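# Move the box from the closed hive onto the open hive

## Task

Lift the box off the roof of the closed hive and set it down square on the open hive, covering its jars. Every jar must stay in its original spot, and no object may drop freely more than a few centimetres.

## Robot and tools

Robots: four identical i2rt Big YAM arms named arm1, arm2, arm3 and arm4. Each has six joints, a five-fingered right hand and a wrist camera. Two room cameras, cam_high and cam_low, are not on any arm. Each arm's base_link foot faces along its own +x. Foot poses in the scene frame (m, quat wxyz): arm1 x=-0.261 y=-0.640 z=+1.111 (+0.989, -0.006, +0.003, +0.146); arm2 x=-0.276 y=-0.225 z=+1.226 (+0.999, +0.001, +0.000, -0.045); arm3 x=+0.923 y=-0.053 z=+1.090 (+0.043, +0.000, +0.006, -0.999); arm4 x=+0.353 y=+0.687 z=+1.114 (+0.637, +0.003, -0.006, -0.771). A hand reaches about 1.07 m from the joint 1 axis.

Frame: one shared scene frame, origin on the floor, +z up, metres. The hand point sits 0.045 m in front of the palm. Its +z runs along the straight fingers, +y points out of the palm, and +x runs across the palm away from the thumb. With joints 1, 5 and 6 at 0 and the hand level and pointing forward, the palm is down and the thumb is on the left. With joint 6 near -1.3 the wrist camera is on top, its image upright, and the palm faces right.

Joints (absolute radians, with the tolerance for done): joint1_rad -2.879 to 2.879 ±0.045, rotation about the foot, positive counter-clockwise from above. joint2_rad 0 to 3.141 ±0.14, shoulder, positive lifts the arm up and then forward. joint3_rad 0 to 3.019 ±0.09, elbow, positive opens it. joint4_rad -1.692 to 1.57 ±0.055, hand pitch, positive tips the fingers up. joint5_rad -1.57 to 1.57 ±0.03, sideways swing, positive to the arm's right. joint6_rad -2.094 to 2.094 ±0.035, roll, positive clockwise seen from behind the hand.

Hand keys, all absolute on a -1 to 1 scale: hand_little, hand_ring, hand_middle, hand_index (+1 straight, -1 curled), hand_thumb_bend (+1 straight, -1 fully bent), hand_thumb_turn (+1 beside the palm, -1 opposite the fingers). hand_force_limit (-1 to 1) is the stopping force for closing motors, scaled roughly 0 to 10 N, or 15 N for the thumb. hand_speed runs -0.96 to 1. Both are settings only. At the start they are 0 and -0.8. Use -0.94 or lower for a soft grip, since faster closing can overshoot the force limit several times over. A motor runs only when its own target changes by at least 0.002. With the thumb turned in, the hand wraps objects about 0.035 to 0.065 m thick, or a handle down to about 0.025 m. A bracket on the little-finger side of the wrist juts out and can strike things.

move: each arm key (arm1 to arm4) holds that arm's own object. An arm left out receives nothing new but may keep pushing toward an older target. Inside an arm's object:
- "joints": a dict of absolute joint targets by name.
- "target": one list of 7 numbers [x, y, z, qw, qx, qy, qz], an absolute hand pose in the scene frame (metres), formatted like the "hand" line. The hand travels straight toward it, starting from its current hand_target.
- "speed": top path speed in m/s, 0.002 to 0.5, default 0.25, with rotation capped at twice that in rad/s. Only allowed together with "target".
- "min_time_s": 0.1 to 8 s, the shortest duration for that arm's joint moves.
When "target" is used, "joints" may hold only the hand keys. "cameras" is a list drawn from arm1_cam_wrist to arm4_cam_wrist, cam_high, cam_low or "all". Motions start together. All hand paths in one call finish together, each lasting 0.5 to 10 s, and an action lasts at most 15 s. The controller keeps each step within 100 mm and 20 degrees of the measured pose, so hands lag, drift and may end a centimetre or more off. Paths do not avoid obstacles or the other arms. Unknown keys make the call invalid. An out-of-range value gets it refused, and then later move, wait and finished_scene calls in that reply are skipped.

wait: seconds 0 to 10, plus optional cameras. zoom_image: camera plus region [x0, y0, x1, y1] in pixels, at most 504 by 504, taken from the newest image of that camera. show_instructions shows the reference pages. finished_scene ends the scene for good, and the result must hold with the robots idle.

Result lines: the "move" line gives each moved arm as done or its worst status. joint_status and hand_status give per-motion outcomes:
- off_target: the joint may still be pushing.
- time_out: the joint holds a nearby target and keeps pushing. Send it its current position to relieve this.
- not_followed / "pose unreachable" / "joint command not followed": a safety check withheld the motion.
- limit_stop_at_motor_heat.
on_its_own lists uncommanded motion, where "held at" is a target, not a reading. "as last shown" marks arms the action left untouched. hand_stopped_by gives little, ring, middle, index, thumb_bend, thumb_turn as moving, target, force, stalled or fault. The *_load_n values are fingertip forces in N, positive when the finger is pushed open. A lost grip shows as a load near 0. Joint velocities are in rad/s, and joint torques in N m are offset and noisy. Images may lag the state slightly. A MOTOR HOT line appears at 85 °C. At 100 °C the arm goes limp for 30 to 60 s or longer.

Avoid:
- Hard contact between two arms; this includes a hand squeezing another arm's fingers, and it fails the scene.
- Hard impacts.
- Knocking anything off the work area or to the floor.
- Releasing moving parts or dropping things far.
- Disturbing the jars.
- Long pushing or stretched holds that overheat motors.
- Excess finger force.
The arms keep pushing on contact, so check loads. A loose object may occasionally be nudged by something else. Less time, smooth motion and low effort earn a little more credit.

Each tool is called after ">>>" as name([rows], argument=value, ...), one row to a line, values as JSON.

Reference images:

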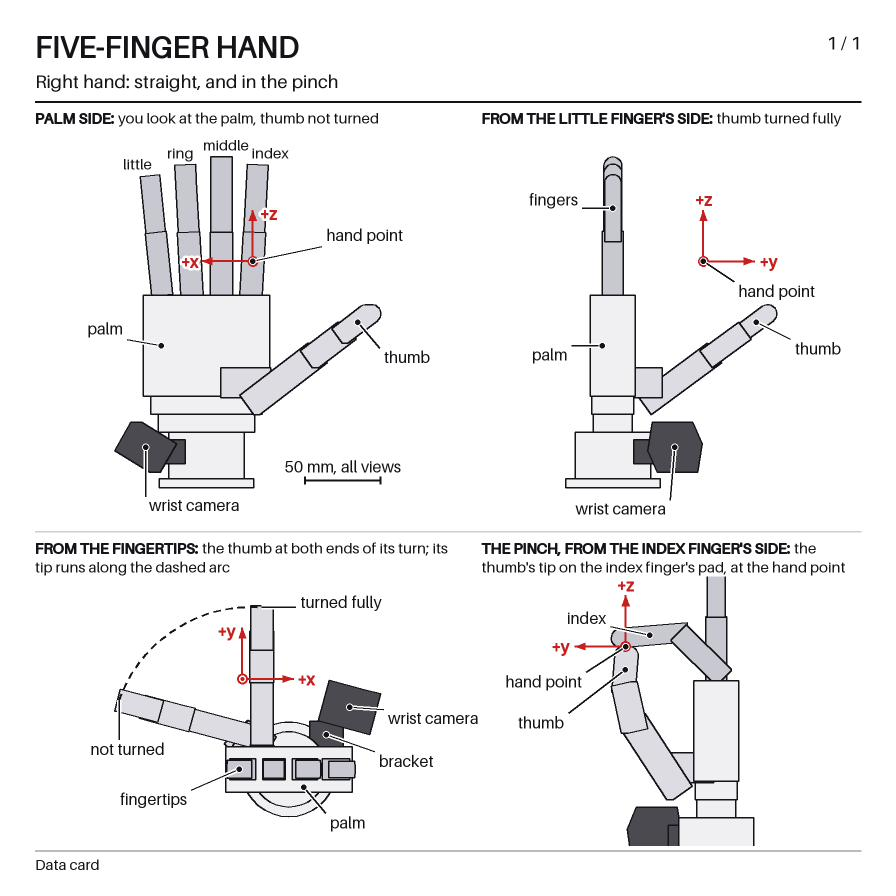

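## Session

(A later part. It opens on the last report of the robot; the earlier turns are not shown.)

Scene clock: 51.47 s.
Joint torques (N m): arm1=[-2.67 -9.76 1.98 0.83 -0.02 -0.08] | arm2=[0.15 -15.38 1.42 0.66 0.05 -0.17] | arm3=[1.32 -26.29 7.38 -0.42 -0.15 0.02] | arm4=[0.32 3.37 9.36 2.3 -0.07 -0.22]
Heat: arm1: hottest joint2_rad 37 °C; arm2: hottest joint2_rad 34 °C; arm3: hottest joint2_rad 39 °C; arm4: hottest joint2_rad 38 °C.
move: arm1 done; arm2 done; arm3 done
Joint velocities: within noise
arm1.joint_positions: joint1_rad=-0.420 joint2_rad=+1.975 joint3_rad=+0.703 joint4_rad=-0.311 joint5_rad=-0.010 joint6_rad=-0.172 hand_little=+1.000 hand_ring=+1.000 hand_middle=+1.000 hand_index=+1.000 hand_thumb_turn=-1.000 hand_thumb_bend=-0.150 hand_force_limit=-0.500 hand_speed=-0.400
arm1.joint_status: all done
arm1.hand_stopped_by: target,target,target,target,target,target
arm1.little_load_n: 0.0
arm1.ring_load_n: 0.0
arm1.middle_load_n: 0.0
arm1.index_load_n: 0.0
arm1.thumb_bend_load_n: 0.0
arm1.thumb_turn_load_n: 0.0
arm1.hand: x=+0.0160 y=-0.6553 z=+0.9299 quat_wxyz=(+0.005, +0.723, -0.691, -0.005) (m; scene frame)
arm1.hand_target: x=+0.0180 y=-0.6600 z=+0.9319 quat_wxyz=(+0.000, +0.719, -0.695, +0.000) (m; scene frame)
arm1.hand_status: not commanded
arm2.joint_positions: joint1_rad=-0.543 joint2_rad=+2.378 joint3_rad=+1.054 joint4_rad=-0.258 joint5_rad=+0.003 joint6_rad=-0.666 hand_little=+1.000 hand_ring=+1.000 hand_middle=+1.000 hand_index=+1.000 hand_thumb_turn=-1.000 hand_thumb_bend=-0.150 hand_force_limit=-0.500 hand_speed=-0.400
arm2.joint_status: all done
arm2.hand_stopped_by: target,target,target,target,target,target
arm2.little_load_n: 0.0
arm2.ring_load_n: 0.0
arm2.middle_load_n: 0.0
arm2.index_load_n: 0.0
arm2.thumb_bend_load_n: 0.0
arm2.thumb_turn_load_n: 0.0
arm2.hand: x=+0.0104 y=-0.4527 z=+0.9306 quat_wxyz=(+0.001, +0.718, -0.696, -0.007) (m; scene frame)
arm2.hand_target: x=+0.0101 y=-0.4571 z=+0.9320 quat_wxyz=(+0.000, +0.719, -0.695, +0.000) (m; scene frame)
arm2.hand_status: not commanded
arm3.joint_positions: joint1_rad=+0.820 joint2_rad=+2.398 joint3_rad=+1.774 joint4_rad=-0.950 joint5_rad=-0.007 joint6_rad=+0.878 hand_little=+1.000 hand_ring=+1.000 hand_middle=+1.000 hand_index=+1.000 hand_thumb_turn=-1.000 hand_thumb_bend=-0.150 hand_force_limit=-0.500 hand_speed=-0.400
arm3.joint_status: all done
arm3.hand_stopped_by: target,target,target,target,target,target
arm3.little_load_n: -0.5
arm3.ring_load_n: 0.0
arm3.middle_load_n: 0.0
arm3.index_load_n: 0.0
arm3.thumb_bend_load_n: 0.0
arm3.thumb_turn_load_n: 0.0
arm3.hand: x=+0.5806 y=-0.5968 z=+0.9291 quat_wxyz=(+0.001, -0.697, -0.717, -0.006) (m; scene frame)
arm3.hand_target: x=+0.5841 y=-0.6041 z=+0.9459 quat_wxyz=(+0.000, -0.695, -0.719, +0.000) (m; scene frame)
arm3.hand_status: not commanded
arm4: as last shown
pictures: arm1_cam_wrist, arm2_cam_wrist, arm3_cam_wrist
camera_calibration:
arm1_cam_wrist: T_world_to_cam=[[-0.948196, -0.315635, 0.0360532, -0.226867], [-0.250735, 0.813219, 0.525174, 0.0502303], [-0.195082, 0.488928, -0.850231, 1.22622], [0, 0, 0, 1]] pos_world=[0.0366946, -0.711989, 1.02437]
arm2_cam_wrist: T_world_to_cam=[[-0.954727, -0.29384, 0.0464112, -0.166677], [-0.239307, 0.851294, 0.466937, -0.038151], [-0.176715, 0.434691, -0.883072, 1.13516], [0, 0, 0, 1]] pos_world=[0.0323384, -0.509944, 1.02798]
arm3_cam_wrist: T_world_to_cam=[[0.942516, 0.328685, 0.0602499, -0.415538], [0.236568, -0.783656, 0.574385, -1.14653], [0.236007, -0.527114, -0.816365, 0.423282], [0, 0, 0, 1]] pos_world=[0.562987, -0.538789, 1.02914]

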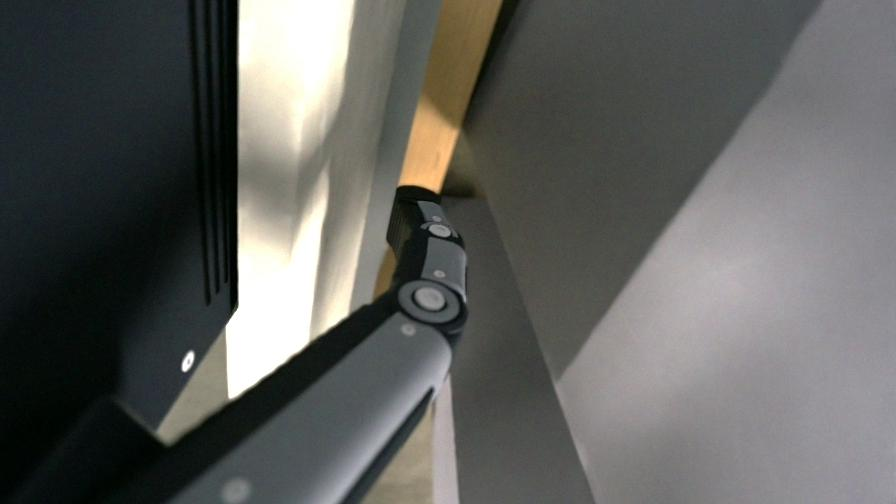

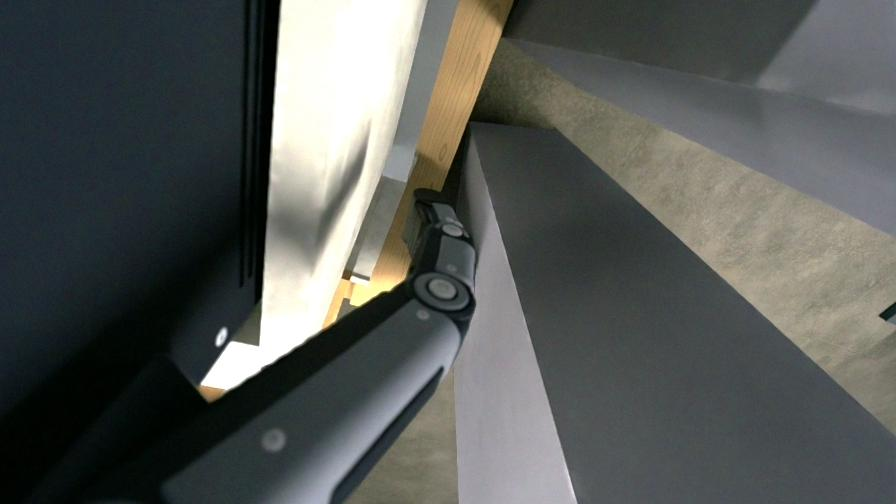

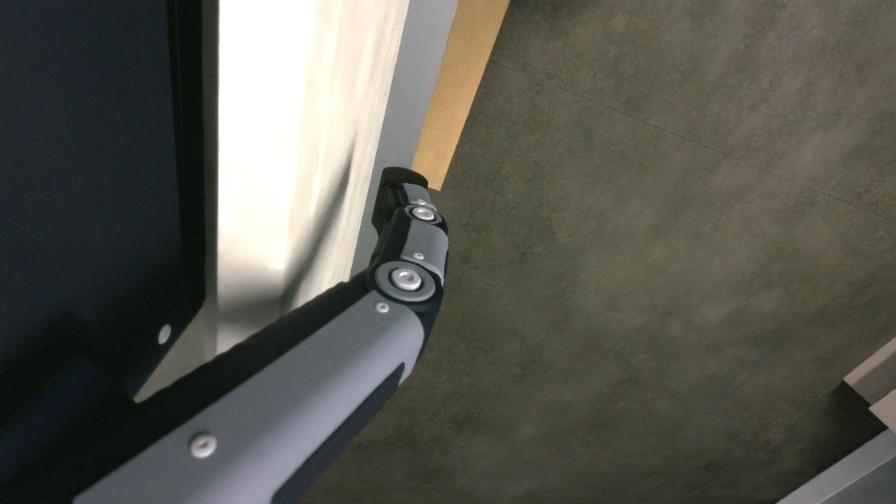

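>>> move(arm1={"joints": {"hand_thumb_bend": -1, "hand_speed": -0.92, "hand_force_limit": 0.3}}, arm2={"joints": {"hand_thumb_bend": -1, "hand_speed": -0.92, "hand_force_limit": 0.3}}, arm3={"joints": {"hand_thumb_bend": -1, "hand_speed": -0.92, "hand_force_limit": 0.3}}, cameras=["arm1_cam_wrist", "arm2_cam_wrist", "arm3_cam_wrist"])

Scene clock: 55.43 s.
Joint torques (N m): arm1=[-2.61 -9.88 2.06 0.81 -0.01 -0.09] | arm2=[0.44 -15.68 1.35 0.7 0.11 -0.17] | arm3=[2.2 -26.23 7.27 -0.39 -0.12 0.06] | arm4=[0.44 3.31 9.32 2.37 -0.08 -0.21]
Heat: arm1: hottest joint2_rad 37 °C; arm2: hottest joint2_rad 34 °C; arm3: hottest joint2_rad 39 °C; arm4: hottest joint2_rad 38 °C.
move: arm1 off_target; arm2 off_target; arm3 off_target
Joint velocities: within noise
arm1.joint_positions: joint1_rad=-0.420 joint2_rad=+1.975 joint3_rad=+0.701 joint4_rad=-0.311 joint5_rad=-0.011 joint6_rad=-0.172 hand_little=+1.000 hand_ring=+1.000 hand_middle=+1.000 hand_index=+1.000 hand_thumb_turn=-1.000 hand_thumb_bend=-0.521 hand_force_limit=+0.300 hand_speed=-0.920
arm1.joint_status: hand_thumb_bend off_target (ended at -0.521, target -1.000); the others done
arm1.hand_stopped_by: target,target,target,target,force,target
arm1.little_load_n: 0.0
arm1.ring_load_n: 0.0
arm1.middle_load_n: 0.5
arm1.index_load_n: 0.5
arm1.thumb_bend_load_n: 9.5
arm1.thumb_turn_load_n: 1.0
arm1.hand: x=+0.0150 y=-0.6552 z=+0.9298 quat_wxyz=(+0.005, +0.723, -0.691, -0.006) (m; scene frame)
arm1.hand_target: x=+0.0178 y=-0.6599 z=+0.9319 quat_wxyz=(+0.000, +0.719, -0.695, +0.000) (m; scene frame)
arm1.hand_status: not commanded
arm2.joint_positions: joint1_rad=-0.545 joint2_rad=+2.378 joint3_rad=+1.054 joint4_rad=-0.258 joint5_rad=+0.001 joint6_rad=-0.666 hand_little=+1.000 hand_ring=+1.000 hand_middle=+1.000 hand_index=+1.000 hand_thumb_turn=-1.000 hand_thumb_bend=-0.519 hand_force_limit=+0.300 hand_speed=-0.920
arm2.joint_status: hand_thumb_bend off_target (ended at -0.519, target -1.000); the others done
arm2.hand_stopped_by: target,target,target,target,force,target
arm2.little_load_n: 0.0
arm2.ring_load_n: 0.0
arm2.middle_load_n: 0.0
arm2.index_load_n: 0.5
arm2.thumb_bend_load_n: 9.5
arm2.thumb_turn_load_n: 1.0
arm2.hand: x=+0.0103 y=-0.4529 z=+0.9306 quat_wxyz=(+0.000, +0.718, -0.696, -0.007) (m; scene frame)
arm2.hand_target: x=+0.0101 y=-0.4571 z=+0.9320 quat_wxyz=(+0.000, +0.719, -0.695, +0.000) (m; scene frame)
arm2.hand_status: not commanded
arm3.joint_positions: joint1_rad=+0.820 joint2_rad=+2.398 joint3_rad=+1.774 joint4_rad=-0.950 joint5_rad=-0.007 joint6_rad=+0.879 hand_little=+1.000 hand_ring=+1.000 hand_middle=+1.000 hand_index=+1.000 hand_thumb_turn=-1.000 hand_thumb_bend=-0.380 hand_force_limit=+0.300 hand_speed=-0.920
arm3.joint_status: hand_thumb_bend off_target (ended at -0.380, target -1.000); the others done
arm3.hand_stopped_by: target,target,target,target,force,target
arm3.little_load_n: 0.0
arm3.ring_load_n: 0.0
arm3.middle_load_n: 0.0
arm3.index_load_n: 0.0
arm3.thumb_bend_load_n: 9.5
arm3.thumb_turn_load_n: 1.0
arm3.hand: x=+0.5806 y=-0.5969 z=+0.9291 quat_wxyz=(+0.001, -0.698, -0.716, -0.006) (m; scene frame)
arm3.hand_target: x=+0.5841 y=-0.6041 z=+0.9459 quat_wxyz=(+0.000, -0.695, -0.719, +0.000) (m; scene frame)
arm3.hand_status: not commanded
arm4.joint_positions: joint1_rad=+0.584 joint2_rad=+0.612 joint3_rad=+1.380 joint4_rad=-1.427 joint5_rad=-0.032 joint6_rad=-0.991 hand_little=+1.000 hand_ring=+1.000 hand_middle=+1.000 hand_index=+1.000 hand_thumb_turn=+1.000 hand_thumb_bend=+1.000 hand_force_limit=+0.000 hand_speed=-0.800
arm4.joint_status: not commanded
arm4.hand_stopped_by: target,target,target,target,target,target
arm4.little_load_n: 0.0
arm4.ring_load_n: 0.0
arm4.middle_load_n: 0.0
arm4.index_load_n: 0.0
arm4.thumb_bend_load_n: 0.0
arm4.thumb_turn_load_n: 0.0
arm4.hand: x=+0.3995 y=+0.4923 z=+1.5734 quat_wxyz=(+0.113, +0.575, -0.686, +0.430) (m; scene frame)
arm4.hand_target: x=+0.3992 y=+0.4928 z=+1.5818 quat_wxyz=(+0.116, +0.572, -0.683, +0.439) (m; scene frame)
arm4.hand_status: not commanded
pictures: arm1_cam_wrist, arm2_cam_wrist, arm3_cam_wrist
camera_calibration:
arm1_cam_wrist: T_world_to_cam=[[-0.948415, -0.314892, 0.0367748, -0.227916], [-0.249524, 0.812979, 0.526121, 0.0489248], [-0.195568, 0.489805, -0.849614, 1.22589], [0, 0, 0, 1]] pos_world=[0.0357937, -0.711989, 1.02417]
arm2_cam_wrist: T_world_to_cam=[[-0.955247, -0.292391, 0.0448458, -0.164776], [-0.238517, 0.851003, 0.467872, -0.0390797], [-0.174965, 0.436237, -0.882658, 1.13544], [0, 0, 0, 1]] pos_world=[0.0319403, -0.510244, 1.02788]
arm3_cam_wrist: T_world_to_cam=[[0.943141, 0.326831, 0.0605497, -0.417293], [0.234927, -0.784305, 0.574174, -1.14576], [0.235147, -0.527302, -0.816491, 0.423773], [0, 0, 0, 1]] pos_world=[0.563088, -0.538786, 1.02914]

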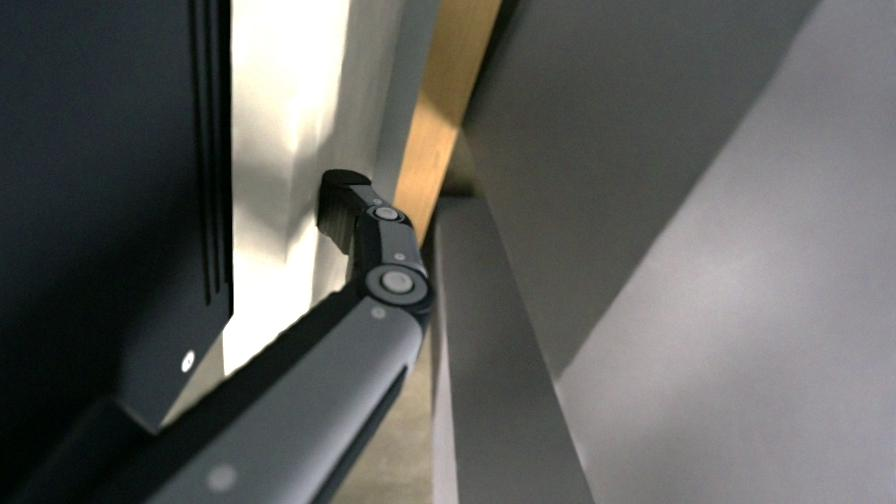

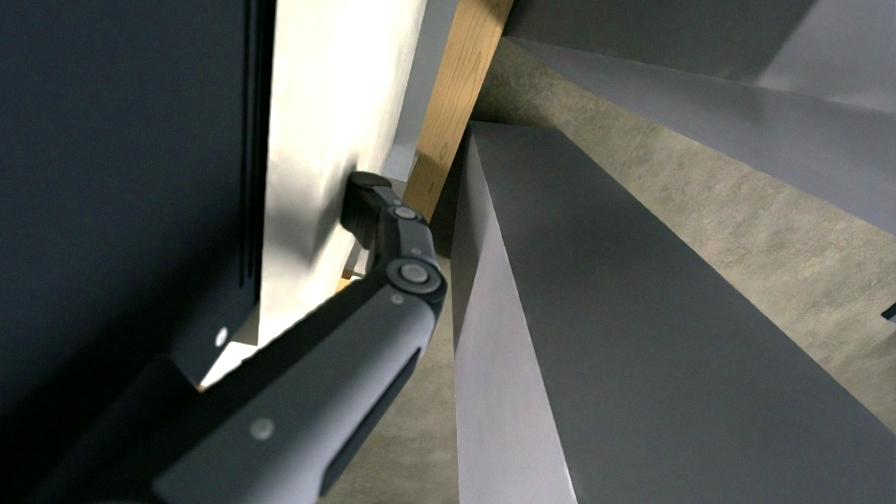

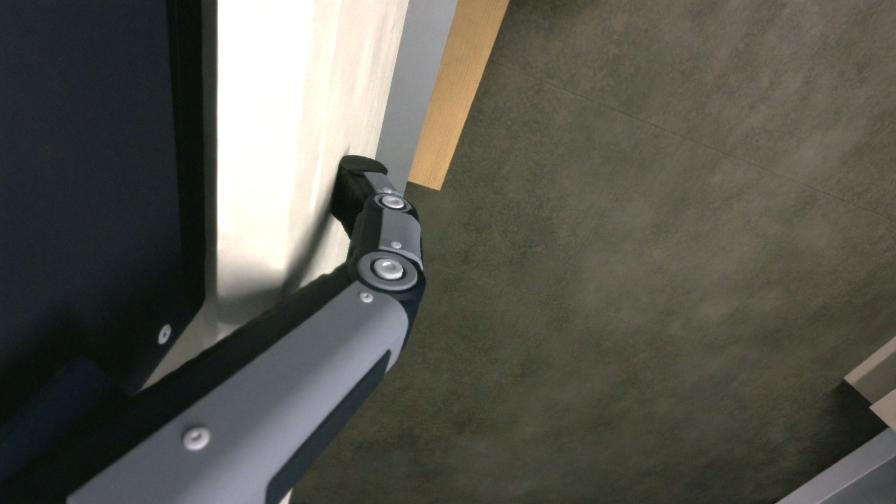

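>>> move(arm3={"target": [0.596, -0.604, 0.946, 0.0, 0.6947, 0.7193, 0.0], "speed": 0.06}, cameras=["arm3_cam_wrist"])

Scene clock: 56.93 s.
Joint torques (N m): arm1=[-2.73 -9.76 2.1 0.87 0 -0.09] | arm2=[0.56 -15.62 1.37 0.66 0.11 -0.16] | arm3=[2.73 -25.05 5.89 -0.47 -0.16 0.15] | arm4=[0.56 3.37 9.35 2.29 -0.05 -0.21]
Heat: arm1: hottest joint2_rad 37 °C; arm2: hottest joint2_rad 34 °C; arm3: hottest joint2_rad 39 °C; arm4: hottest joint2_rad 38 °C.
move: arm3 off_target
Joint velocities: within noise
arm1, arm2, arm4: as last shown
arm3.joint_positions: joint1_rad=+0.821 joint2_rad=+2.391 joint3_rad=+1.758 joint4_rad=-0.935 joint5_rad=-0.005 joint6_rad=+0.883 hand_little=+1.000 hand_ring=+1.000 hand_middle=+1.000 hand_index=+1.000 hand_thumb_turn=-1.000 hand_thumb_bend=-0.380 hand_force_limit=+0.300 hand_speed=-0.920
arm3.joint_status: not commanded
arm3.hand_stopped_by: target,target,target,target,force,target
arm3.little_load_n: 0.0
arm3.ring_load_n: 0.0
arm3.middle_load_n: -0.5
arm3.index_load_n: 0.0
arm3.thumb_bend_load_n: 11.0
arm3.thumb_turn_load_n: 1.5
arm3.hand: x=+0.5820 y=-0.5955 z=+0.9286 quat_wxyz=(+0.002, -0.699, -0.716, -0.004) (m; scene frame)
arm3.hand_target: x=+0.5959 y=-0.6037 z=+0.9453 quat_wxyz=(+0.000, -0.695, -0.719, +0.000) (m; scene frame)
arm3.hand_status: off_target (0.024 m and 0.8 deg from the pose sent, 0.024 m and 0.9 deg at the start)
pictures: arm3_cam_wrist
camera_calibration:
arm3_cam_wrist: T_world_to_cam=[[0.944275, 0.324538, 0.0549487, -0.415846], [0.235569, -0.782906, 0.575818, -1.14578], [0.229894, -0.530786, -0.81573, 0.424083], [0, 0, 0, 1]] pos_world=[0.565089, -0.536981, 1.02855]

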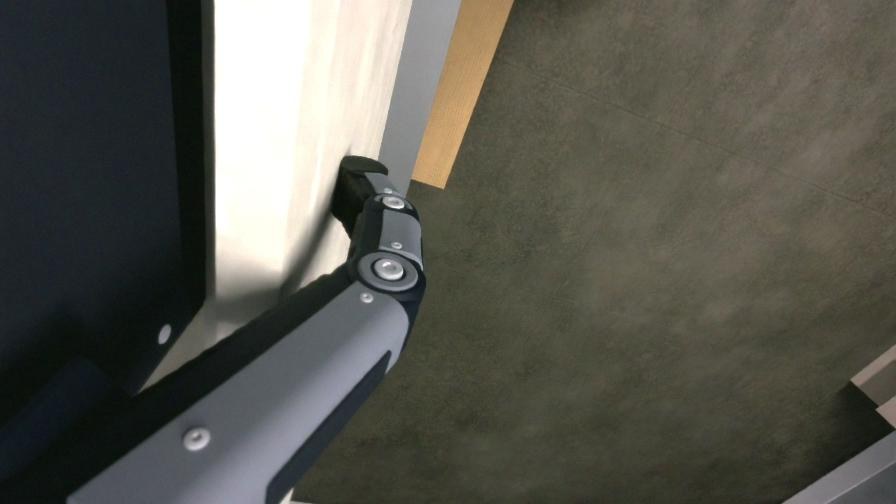

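>>> move(arm1={"joints": {"hand_thumb_bend": -0.95, "hand_speed": -0.92, "hand_force_limit": 0.95}}, arm2={"joints": {"hand_thumb_bend": -0.95, "hand_speed": -0.92, "hand_force_limit": 0.95}}, arm3={"joints": {"hand_thumb_bend": -0.95, "hand_speed": -0.92, "hand_force_limit": 0.95}}, cameras=["cam_high", "cam_low", "arm4_cam_wrist"])

>>> zoom_image(camera="cam_low", region=[280, 150, 580, 420])

>>> zoom_image(camera="cam_high", region=[300, 220, 520, 480])

Scene clock: 57.90 s.
Joint torques (N m): arm1=[-2.55 -9.93 2.06 0.81 0.01 -0.1] | arm2=[0.21 -15.44 1.39 0.66 0.15 -0.17] | arm3=[2.14 -25.82 6.04 -0.12 -0.17 0.11] | arm4=[0.85 3.14 9.39 2.35 -0.05 -0.23]
Heat: arm1: hottest joint2_rad 37 °C; arm2: hottest joint2_rad 34 °C; arm3: hottest joint2_rad 39 °C; arm4: hottest joint2_rad 38 °C.
move: arm1 off_target; arm2 off_target; arm3 off_target
Joint velocities: within noise
arm1.joint_positions: joint1_rad=-0.420 joint2_rad=+1.975 joint3_rad=+0.701 joint4_rad=-0.311 joint5_rad=-0.011 joint6_rad=-0.172 hand_little=+1.000 hand_ring=+1.000 hand_middle=+1.000 hand_index=+1.000 hand_thumb_turn=-1.000 hand_thumb_bend=-0.530 hand_force_limit=+0.950 hand_speed=-0.920
arm1.joint_status: hand_thumb_bend off_target (ended at -0.530, target -0.950); the others done
arm1.hand_stopped_by: target,target,target,target,force,target
arm1.little_load_n: 0.0
arm1.ring_load_n: 0.0
arm1.middle_load_n: 0.0
arm1.index_load_n: 0.5
arm1.thumb_bend_load_n: 13.5
arm1.thumb_turn_load_n: 1.5
arm1.hand: x=+0.0150 y=-0.6552 z=+0.9298 quat_wxyz=(+0.005, +0.723, -0.691, -0.006) (m; scene frame)
arm1.hand_target: x=+0.0178 y=-0.6599 z=+0.9319 quat_wxyz=(+0.000, +0.719, -0.695, +0.000) (m; scene frame)
arm1.hand_status: not commanded
arm2.joint_positions: joint1_rad=-0.545 joint2_rad=+2.378 joint3_rad=+1.054 joint4_rad=-0.258 joint5_rad=+0.000 joint6_rad=-0.666 hand_little=+1.000 hand_ring=+1.000 hand_middle=+1.000 hand_index=+1.000 hand_thumb_turn=-1.000 hand_thumb_bend=-0.532 hand_force_limit=+0.950 hand_speed=-0.920
arm2.joint_status: hand_thumb_bend off_target (ended at -0.532, target -0.950); the others done
arm2.hand_stopped_by: target,target,target,target,force,target
arm2.little_load_n: 0.0
arm2.ring_load_n: 0.0
arm2.middle_load_n: 0.0
arm2.index_load_n: 0.5
arm2.thumb_bend_load_n: 14.0
arm2.thumb_turn_load_n: 1.5
arm2.hand: x=+0.0103 y=-0.4529 z=+0.9306 quat_wxyz=(+0.000, +0.718, -0.697, -0.007) (m; scene frame)
arm2.hand_target: x=+0.0101 y=-0.4571 z=+0.9320 quat_wxyz=(+0.000, +0.719, -0.695, +0.000) (m; scene frame)
arm2.hand_status: not commanded
arm3.joint_positions: joint1_rad=+0.821 joint2_rad=+2.391 joint3_rad=+1.758 joint4_rad=-0.935 joint5_rad=-0.005 joint6_rad=+0.883 hand_little=+1.000 hand_ring=+1.000 hand_middle=+1.000 hand_index=+1.000 hand_thumb_turn=-1.000 hand_thumb_bend=-0.389 hand_force_limit=+0.950 hand_speed=-0.920
arm3.joint_status: hand_thumb_bend off_target (ended at -0.389, target -0.950); the others done
arm3.hand_stopped_by: target,target,target,target,force,target
arm3.little_load_n: 0.0
arm3.ring_load_n: 0.0
arm3.middle_load_n: 0.0
arm3.index_load_n: 0.0
arm3.thumb_bend_load_n: 14.0
arm3.thumb_turn_load_n: 1.5
arm3.hand: x=+0.5820 y=-0.5955 z=+0.9286 quat_wxyz=(+0.002, -0.699, -0.716, -0.004) (m; scene frame)
arm3.hand_target: x=+0.5959 y=-0.6037 z=+0.9453 quat_wxyz=(+0.000, -0.695, -0.719, +0.000) (m; scene frame)
arm3.hand_status: not commanded
arm4: as last shown
pictures: arm4_cam_wrist, cam_high, cam_low

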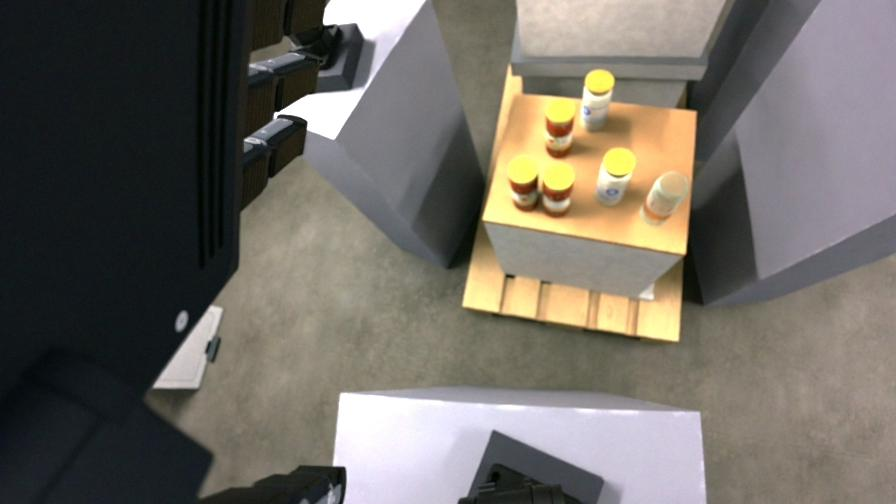

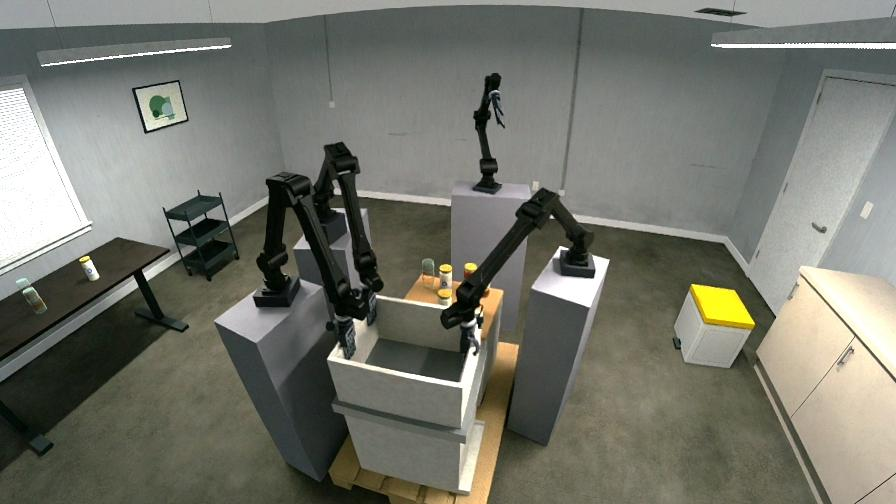

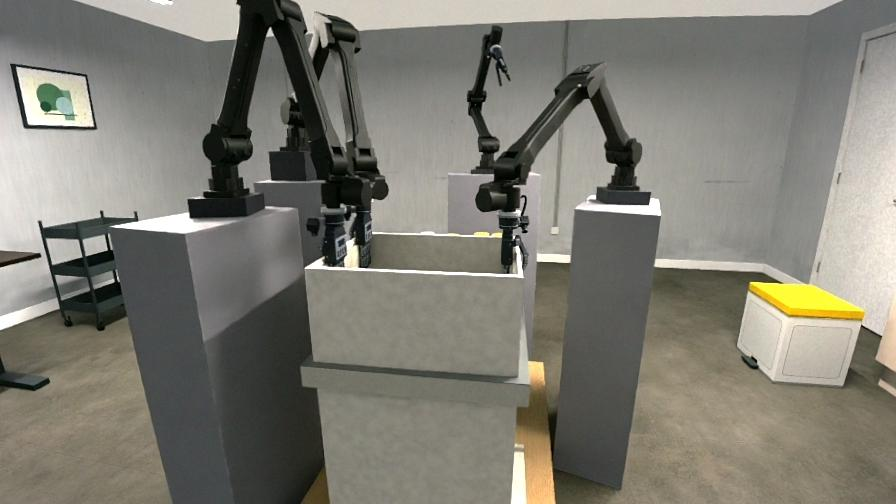

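Scaled by 1.680 from the camera's 896x504 image, which has a finer 1280x720 frame.

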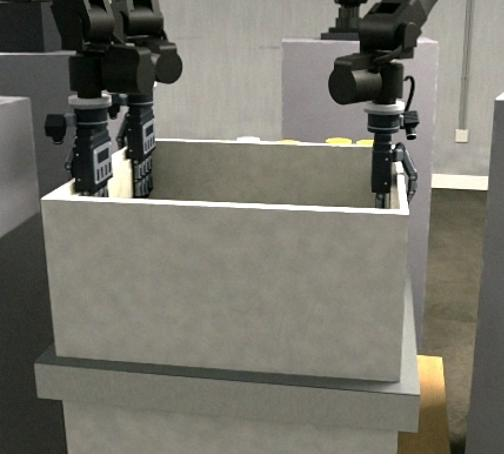

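Scaled by 1.938 from the camera's 896x504 image, which has a finer 1280x720 frame.

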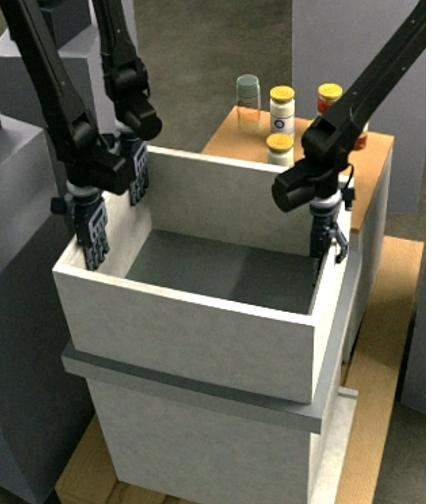

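>>> move(arm1={"target": [0.0145, -0.66, 0.975, 0.0, 0.7193, -0.6947, 0.0], "speed": 0.05}, arm2={"target": [0.0075, -0.457, 0.975, 0.0, 0.7193, -0.6947, 0.0], "speed": 0.05}, arm3={"target": [0.592, -0.604, 0.983, 0.0, 0.6947, 0.7193, 0.0], "speed": 0.05}, cameras=["cam_high", "cam_low", "arm1_cam_wrist", "arm2_cam_wrist", "arm3_cam_wrist"])

>>> zoom_image(camera="cam_low", region=[280, 150, 580, 420])

>>> zoom_image(camera="cam_high", region=[300, 220, 520, 480])

Scene clock: 60.13 s.
Joint torques (N m): arm1=[-2.78 -11.34 2.29 -0.88 0.09 -0.07] | arm2=[0.32 -19.02 0.69 -1.18 0.17 -0.2] | arm3=[2.49 -28.69 7.23 -1.36 -0.51 0.11] | arm4=[0.26 2.96 9.29 2.28 -0.05 -0.21]
Heat: arm1: hottest joint2_rad 37 °C; arm2: hottest joint2_rad 34 °C; arm3: hottest joint2_rad 39 °C; arm4: hottest joint2_rad 38 °C.
move: arm1 off_target; arm2 off_target; arm3 off_target
Joint velocities: within noise
arm1.joint_positions: joint1_rad=-0.420 joint2_rad=+1.862 joint3_rad=+0.690 joint4_rad=-0.390 joint5_rad=-0.014 joint6_rad=-0.177 hand_little=+1.000 hand_ring=+1.000 hand_middle=+1.000 hand_index=+1.000 hand_thumb_turn=-1.000 hand_thumb_bend=-0.530 hand_force_limit=+0.950 hand_speed=-0.920
arm1.joint_status: not commanded
arm1.hand_stopped_by: target,target,target,target,force,target
arm1.little_load_n: 0.0
arm1.ring_load_n: 0.0
arm1.middle_load_n: 0.5
arm1.index_load_n: 0.0
arm1.thumb_bend_load_n: 10.5
arm1.thumb_turn_load_n: 1.5
arm1.hand: x=+0.0203 y=-0.6553 z=+0.9635 quat_wxyz=(-0.003, +0.724, -0.689, +0.002) (m; scene frame)
arm1.hand_target: x=+0.0144 y=-0.6597 z=+0.9741 quat_wxyz=(+0.000, +0.719, -0.695, +0.000) (m; scene frame)
arm1.hand_status: off_target (0.014 m and 0.9 deg from the pose sent, 0.045 m and 1.1 deg at the start)
arm2.joint_positions: joint1_rad=-0.546 joint2_rad=+2.314 joint3_rad=+1.017 joint4_rad=-0.270 joint5_rad=-0.001 joint6_rad=-0.666 hand_little=+1.000 hand_ring=+1.000 hand_middle=+1.000 hand_index=+1.000 hand_thumb_turn=-1.000 hand_thumb_bend=-0.532 hand_force_limit=+0.950 hand_speed=-0.920
arm2.joint_status: not commanded
arm2.hand_stopped_by: target,target,target,target,force,target
arm2.little_load_n: 0.0
arm2.ring_load_n: 0.0
arm2.middle_load_n: -0.5
arm2.index_load_n: 0.0
arm2.thumb_bend_load_n: 13.5
arm2.thumb_turn_load_n: 1.5
arm2.hand: x=+0.0101 y=-0.4528 z=+0.9523 quat_wxyz=(-0.002, +0.717, -0.697, +0.000) (m; scene frame)
arm2.hand_target: x=+0.0073 y=-0.4567 z=+0.9734 quat_wxyz=(+0.000, +0.719, -0.695, +0.000) (m; scene frame)
arm2.hand_status: off_target (0.023 m and 0.4 deg from the pose sent, 0.045 m and 0.9 deg at the start)
arm3.joint_positions: joint1_rad=+0.823 joint2_rad=+2.373 joint3_rad=+1.753 joint4_rad=-0.974 joint5_rad=+0.003 joint6_rad=+0.877 hand_little=+1.000 hand_ring=+1.000 hand_middle=+1.000 hand_index=+1.000 hand_thumb_turn=-1.000 hand_thumb_bend=-0.389 hand_force_limit=+0.950 hand_speed=-0.920
arm3.joint_status: not commanded
arm3.hand_stopped_by: target,target,target,target,force,target
arm3.little_load_n: 0.0
arm3.ring_load_n: 0.0
arm3.middle_load_n: 0.0
arm3.index_load_n: 0.0
arm3.thumb_bend_load_n: 7.0
arm3.thumb_turn_load_n: 1.0
arm3.hand: x=+0.5870 y=-0.5890 z=+0.9380 quat_wxyz=(+0.007, -0.696, -0.718, -0.016) (m; scene frame)
arm3.hand_target: x=+0.5923 y=-0.6036 z=+0.9810 quat_wxyz=(+0.000, -0.694, -0.720, +0.000) (m; scene frame)
arm3.hand_status: off_target (0.048 m and 2.0 deg from the pose sent, 0.056 m and 0.8 deg at the start)
arm4: as last shown
arm4.thumb_turn_load_n: -0.5
pictures: arm1_cam_wrist, arm2_cam_wrist, arm3_cam_wrist, cam_high, cam_low
camera_calibration:
arm1_cam_wrist: T_world_to_cam=[[-0.947466, -0.319501, 0.015056, -0.206327], [-0.265505, 0.811848, 0.52001, 0.0379623], [-0.178367, 0.488695, -0.854027, 1.25875], [0, 0, 0, 1]] pos_world=[0.0391113, -0.711888, 1.05838]
arm2_cam_wrist: T_world_to_cam=[[-0.95621, -0.29065, 0.0344336, -0.155211], [-0.243294, 0.854733, 0.458519, -0.0387466], [-0.1627, 0.430062, -0.888017, 1.15672], [0, 0, 0, 1]] pos_world=[0.0303565, -0.509455, 1.05029]
arm3_cam_wrist: T_world_to_cam=[[0.941049, 0.330414, 0.0724812, -0.434217], [0.236283, -0.795393, 0.55814, -1.13849], [0.242068, -0.508111, -0.826575, 0.450451], [0, 0, 0, 1]] pos_world=[0.568585, -0.533195, 1.03924]

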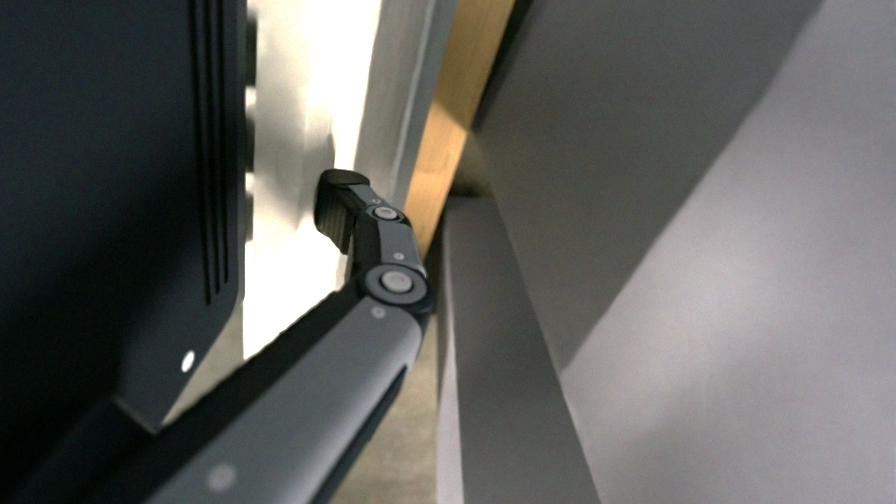

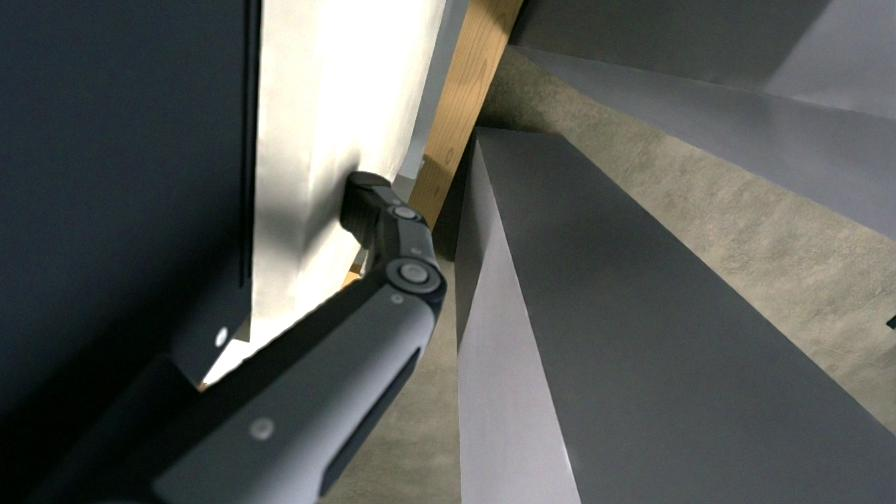

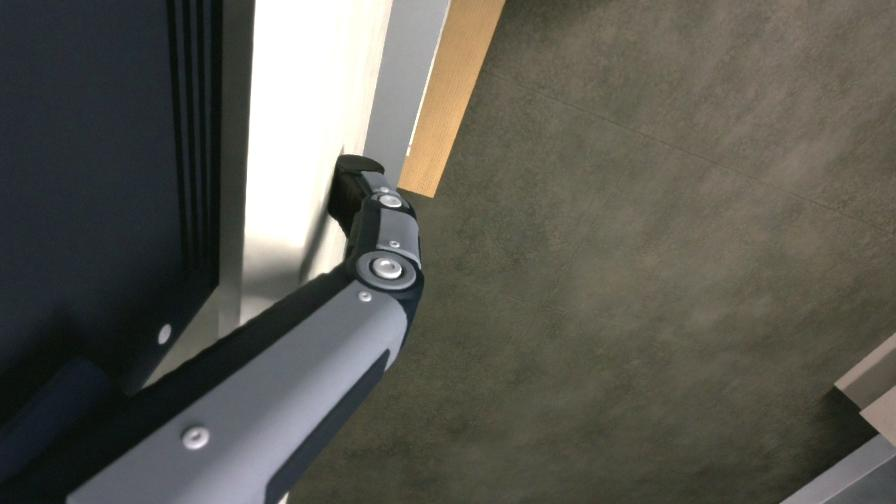

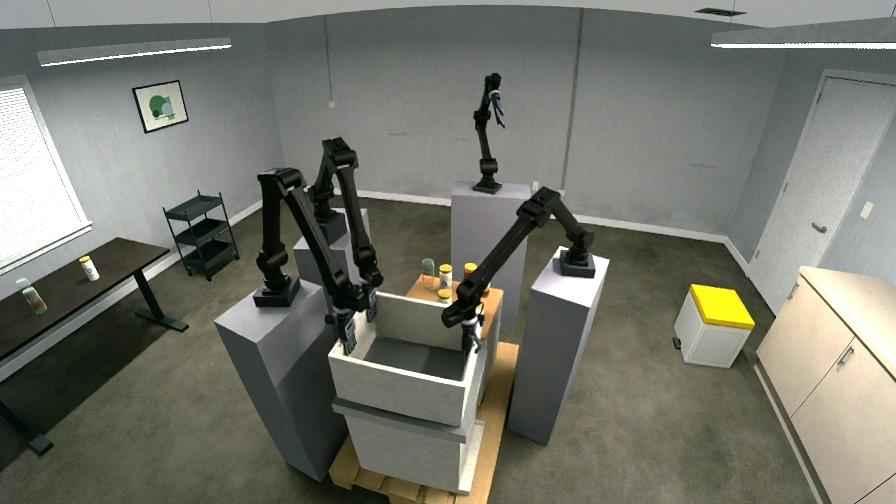

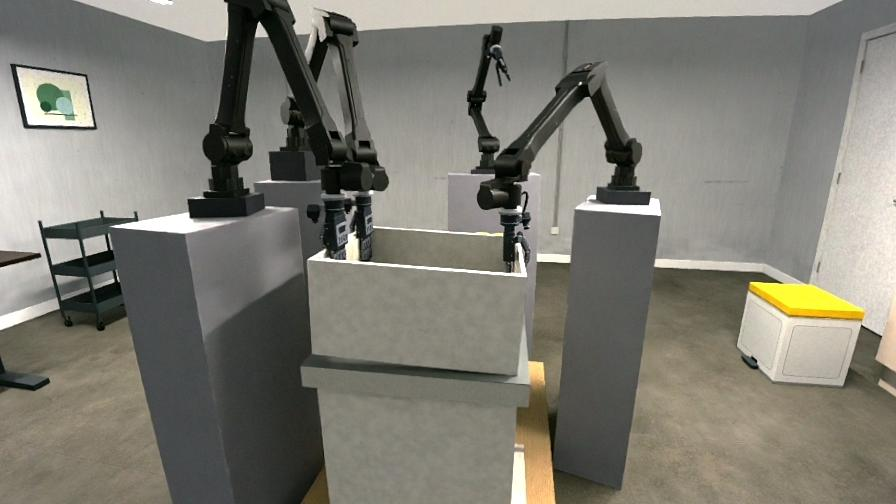

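Scaled by 1.680 from the camera's 896x504 image, which has a finer 1280x720 frame.

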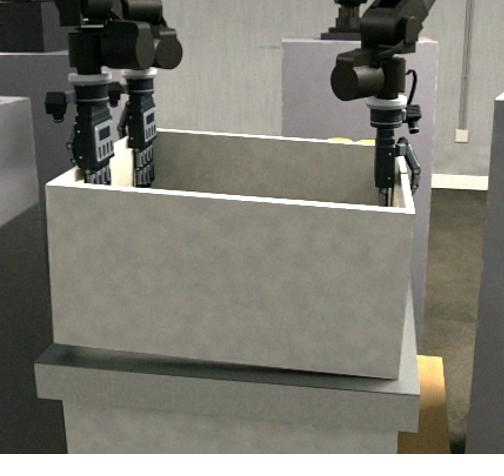

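Scaled by 1.938 from the camera's 896x504 image, which has a finer 1280x720 frame.

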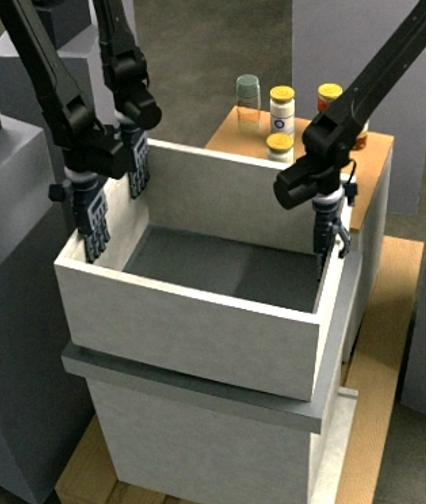

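>>> move(arm1={"joints": {"hand_thumb_bend": -0.93, "hand_speed": -0.9, "hand_force_limit": 1.0}}, arm2={"joints": {"hand_thumb_bend": -0.93, "hand_speed": -0.9, "hand_force_limit": 1.0}}, arm3={"joints": {"hand_thumb_bend": -0.93, "hand_speed": -0.9, "hand_force_limit": 1.0}}, cameras=[])

>>> move(arm3={"target": [0.592, -0.604, 1.022, 0.0, 0.6947, 0.7193, 0.0], "speed": 0.05}, cameras=["cam_high", "cam_low", "arm3_cam_wrist"])

>>> zoom_image(camera="cam_low", region=[280, 150, 580, 420])

Scene clock: 61.50 s.
Joint torques (N m): arm1=[-2.84 -11.34 2.36 -0.95 0.09 -0.06] | arm2=[0.09 -18.84 0.73 -1.21 0.17 -0.19] | arm3=[3.19 -29.22 7.43 -1.11 -0.45 0.15] | arm4=[0.56 3.25 9.31 2.3 -0.06 -0.21]
Heat: arm1: hottest joint2_rad 37 °C; arm2: hottest joint2_rad 34 °C; arm3: hottest joint2_rad 40 °C; arm4: hottest joint2_rad 38 °C.
move: arm1 off_target; arm2 off_target; arm3 off_target
Joint velocities: within noise
arm1.joint_positions: joint1_rad=-0.420 joint2_rad=+1.862 joint3_rad=+0.690 joint4_rad=-0.390 joint5_rad=-0.014 joint6_rad=-0.177 hand_little=+1.000 hand_ring=+1.000 hand_middle=+1.000 hand_index=+1.000 hand_thumb_turn=-1.000 hand_thumb_bend=-0.537 hand_force_limit=+1.000 hand_speed=-0.900
arm1.joint_status: hand_thumb_bend off_target (ended at -0.537, target -0.930); the others done
arm1.hand_stopped_by: target,target,target,target,force,target
arm1.little_load_n: 0.0
arm1.ring_load_n: 0.5
arm1.middle_load_n: 0.0
arm1.index_load_n: 0.0
arm1.thumb_bend_load_n: 14.0
arm1.thumb_turn_load_n: 2.0
arm1.hand: x=+0.0203 y=-0.6553 z=+0.9635 quat_wxyz=(-0.003, +0.725, -0.689, +0.002) (m; scene frame)
arm1.hand_target: x=+0.0144 y=-0.6597 z=+0.9741 quat_wxyz=(+0.000, +0.719, -0.695, +0.000) (m; scene frame)
arm1.hand_status: not commanded
arm2.joint_positions: joint1_rad=-0.546 joint2_rad=+2.314 joint3_rad=+1.017 joint4_rad=-0.270 joint5_rad=-0.001 joint6_rad=-0.666 hand_little=+1.000 hand_ring=+1.000 hand_middle=+1.000 hand_index=+1.000 hand_thumb_turn=-1.000 hand_thumb_bend=-0.532 hand_force_limit=+1.000 hand_speed=-0.900
arm2.joint_status: hand_thumb_bend off_target (ended at -0.532, target -0.930); the others done
arm2.hand_stopped_by: target,target,target,target,force,target
arm2.little_load_n: 0.0
arm2.ring_load_n: 0.0
arm2.middle_load_n: 0.0
arm2.index_load_n: 0.0
arm2.thumb_bend_load_n: 14.0
arm2.thumb_turn_load_n: 1.5
arm2.hand: x=+0.0101 y=-0.4528 z=+0.9523 quat_wxyz=(-0.002, +0.717, -0.697, +0.000) (m; scene frame)
arm2.hand_target: x=+0.0073 y=-0.4567 z=+0.9734 quat_wxyz=(+0.000, +0.719, -0.695, +0.000) (m; scene frame)
arm2.hand_status: not commanded
arm3.joint_positions: joint1_rad=+0.823 joint2_rad=+2.373 joint3_rad=+1.753 joint4_rad=-0.974 joint5_rad=+0.003 joint6_rad=+0.876 hand_little=+1.000 hand_ring=+1.000 hand_middle=+1.000 hand_index=+1.000 hand_thumb_turn=-1.000 hand_thumb_bend=-0.412 hand_force_limit=+1.000 hand_speed=-0.900
arm3.joint_status: hand_thumb_bend off_target (ended at -0.412, target -0.930); the others done
arm3.hand_stopped_by: target,target,target,target,force,target
arm3.little_load_n: 0.0
arm3.ring_load_n: 0.0
arm3.middle_load_n: 0.0
arm3.index_load_n: 0.0
arm3.thumb_bend_load_n: 15.0
arm3.thumb_turn_load_n: 1.5
arm3.hand: x=+0.5870 y=-0.5889 z=+0.9380 quat_wxyz=(+0.007, -0.695, -0.718, -0.016) (m; scene frame)
arm3.hand_target: x=+0.5923 y=-0.6037 z=+0.9810 quat_wxyz=(+0.000, -0.695, -0.719, +0.000) (m; scene frame)
arm3.hand_status: not commanded
arm4: as last shown
arm4.thumb_turn_load_n: 0.0
pictures: none
No camera images: "cameras" was empty.

Scene clock: 63.27 s.
Joint torques (N m): arm1=[-2.9 -11.34 2.78 -0.61 0.21 -0.01] | arm2=[0.03 -18.84 1.24 -0.95 -0.02 -0.18] | arm3=[1.44 -22.01 9.69 -0.43 -0.2 0.02] | arm4=[0.62 3.31 9.4 2.29 -0.06 -0.23]
Heat: arm1: hottest joint2_rad 37 °C; arm2: hottest joint2_rad 35 °C; arm3: hottest joint2_rad 40 °C; arm4: hottest joint2_rad 38 °C.
move: arm3 done
Joint velocities: within noise
arm1, arm2, arm4: as last shown
arm1.joint_positions: joint1_rad=-0.420 joint2_rad=+1.859 joint3_rad=+0.684 joint4_rad=-0.397 joint5_rad=-0.017 joint6_rad=-0.184 hand_little=+1.000 hand_ring=+1.000 hand_middle=+1.000 hand_index=+1.000 hand_thumb_turn=-1.000 hand_thumb_bend=-0.537 hand_force_limit=+1.000 hand_speed=-0.900
arm1.ring_load_n: 0.0
arm1.hand: x=+0.0150 y=-0.6544 z=+0.9641 quat_wxyz=(-0.001, +0.727, -0.687, -0.003) (m; scene frame)
arm1.hand_target: x=+0.0147 y=-0.6597 z=+0.9741 quat_wxyz=(+0.000, +0.719, -0.695, +0.000) (m; scene frame)
arm2.joint_positions: joint1_rad=-0.546 joint2_rad=+2.313 joint3_rad=+1.010 joint4_rad=-0.278 joint5_rad=+0.004 joint6_rad=-0.668 hand_little=+1.000 hand_ring=+1.000 hand_middle=+1.000 hand_index=+1.000 hand_thumb_turn=-1.000 hand_thumb_bend=-0.532 hand_force_limit=+1.000 hand_speed=-0.900
arm2.thumb_bend_load_n: 12.0
arm2.hand: x=+0.0044 y=-0.4502 z=+0.9532 quat_wxyz=(+0.002, +0.718, -0.696, -0.006) (m; scene frame)
arm2.hand_target: x=+0.0073 y=-0.4568 z=+0.9734 quat_wxyz=(+0.000, +0.719, -0.695, +0.000) (m; scene frame)
arm3.joint_positions: joint1_rad=+0.830 joint2_rad=+2.242 joint3_rad=+1.752 joint4_rad=-1.065 joint5_rad=-0.004 joint6_rad=+0.884 hand_little=+1.000 hand_ring=+1.000 hand_middle=+1.000 hand_index=+1.000 hand_thumb_turn=-1.000 hand_thumb_bend=-0.417 hand_force_limit=+1.000 hand_speed=-0.900
arm3.joint_status: not commanded
arm3.hand_stopped_by: target,target,target,target,force,target
arm3.little_load_n: 0.0
arm3.ring_load_n: 0.0
arm3.middle_load_n: 0.0
arm3.index_load_n: 0.0
arm3.thumb_bend_load_n: 0.0
arm3.thumb_turn_load_n: 0.0
arm3.hand: x=+0.5881 y=-0.5986 z=+1.0200 quat_wxyz=(+0.001, -0.696, -0.718, +0.003) (m; scene frame)
arm3.hand_target: x=+0.5920 y=-0.6039 z=+1.0219 quat_wxyz=(+0.000, -0.695, -0.719, +0.000) (m; scene frame)
arm3.hand_status: done (0.007 m and 0.4 deg from the pose sent, 0.085 m and 2.0 deg at the start)
pictures: arm3_cam_wrist, cam_high, cam_low
camera_calibration:
arm3_cam_wrist: T_world_to_cam=[[0.941893, 0.333136, 0.0430988, -0.407], [0.247407, -0.774778, 0.581815, -1.21055], [0.227215, -0.537345, -0.812178, 0.489673], [0, 0, 0, 1]] pos_world=[0.571586, -0.539195, 1.11956]

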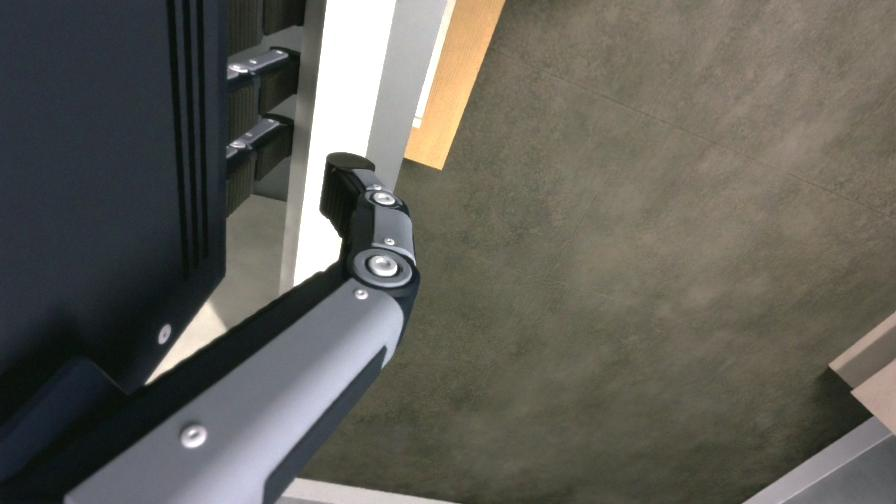

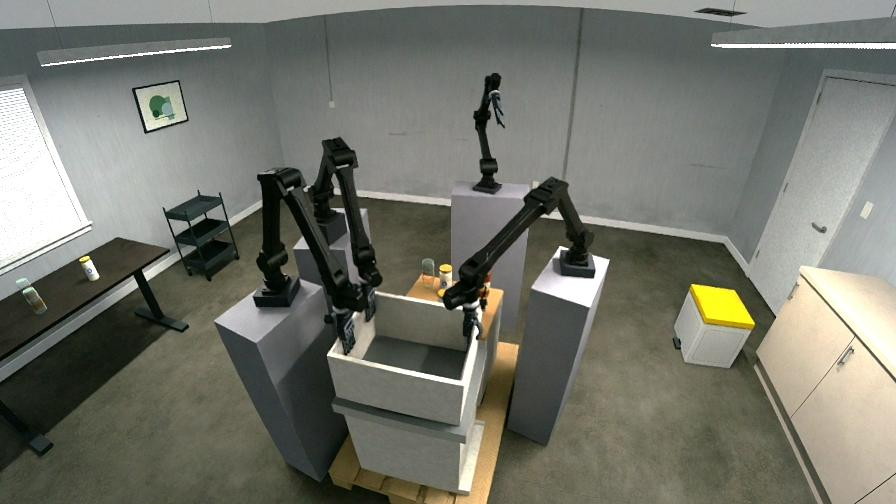

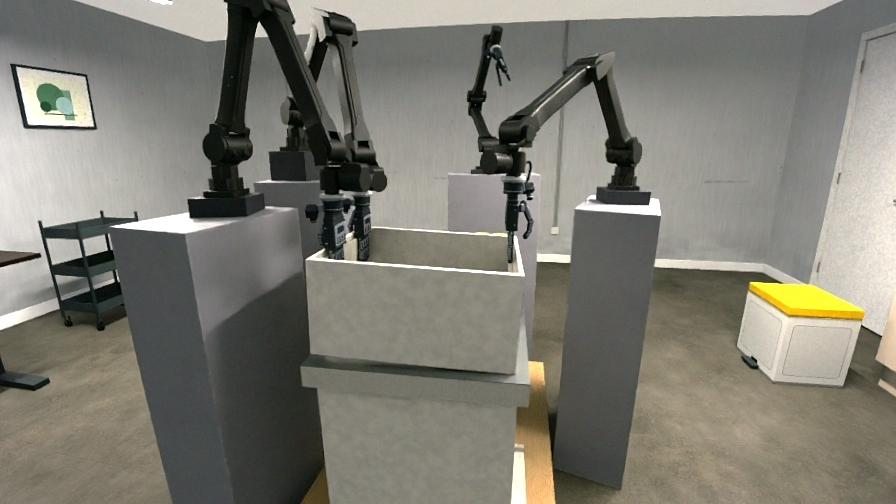

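Scaled by 1.680 from the camera's 896x504 image, which has a finer 1280x720 frame.

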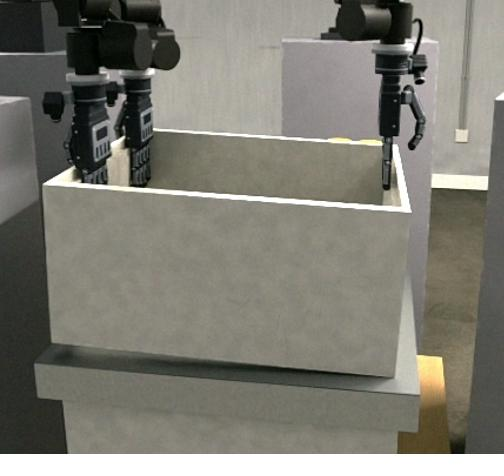

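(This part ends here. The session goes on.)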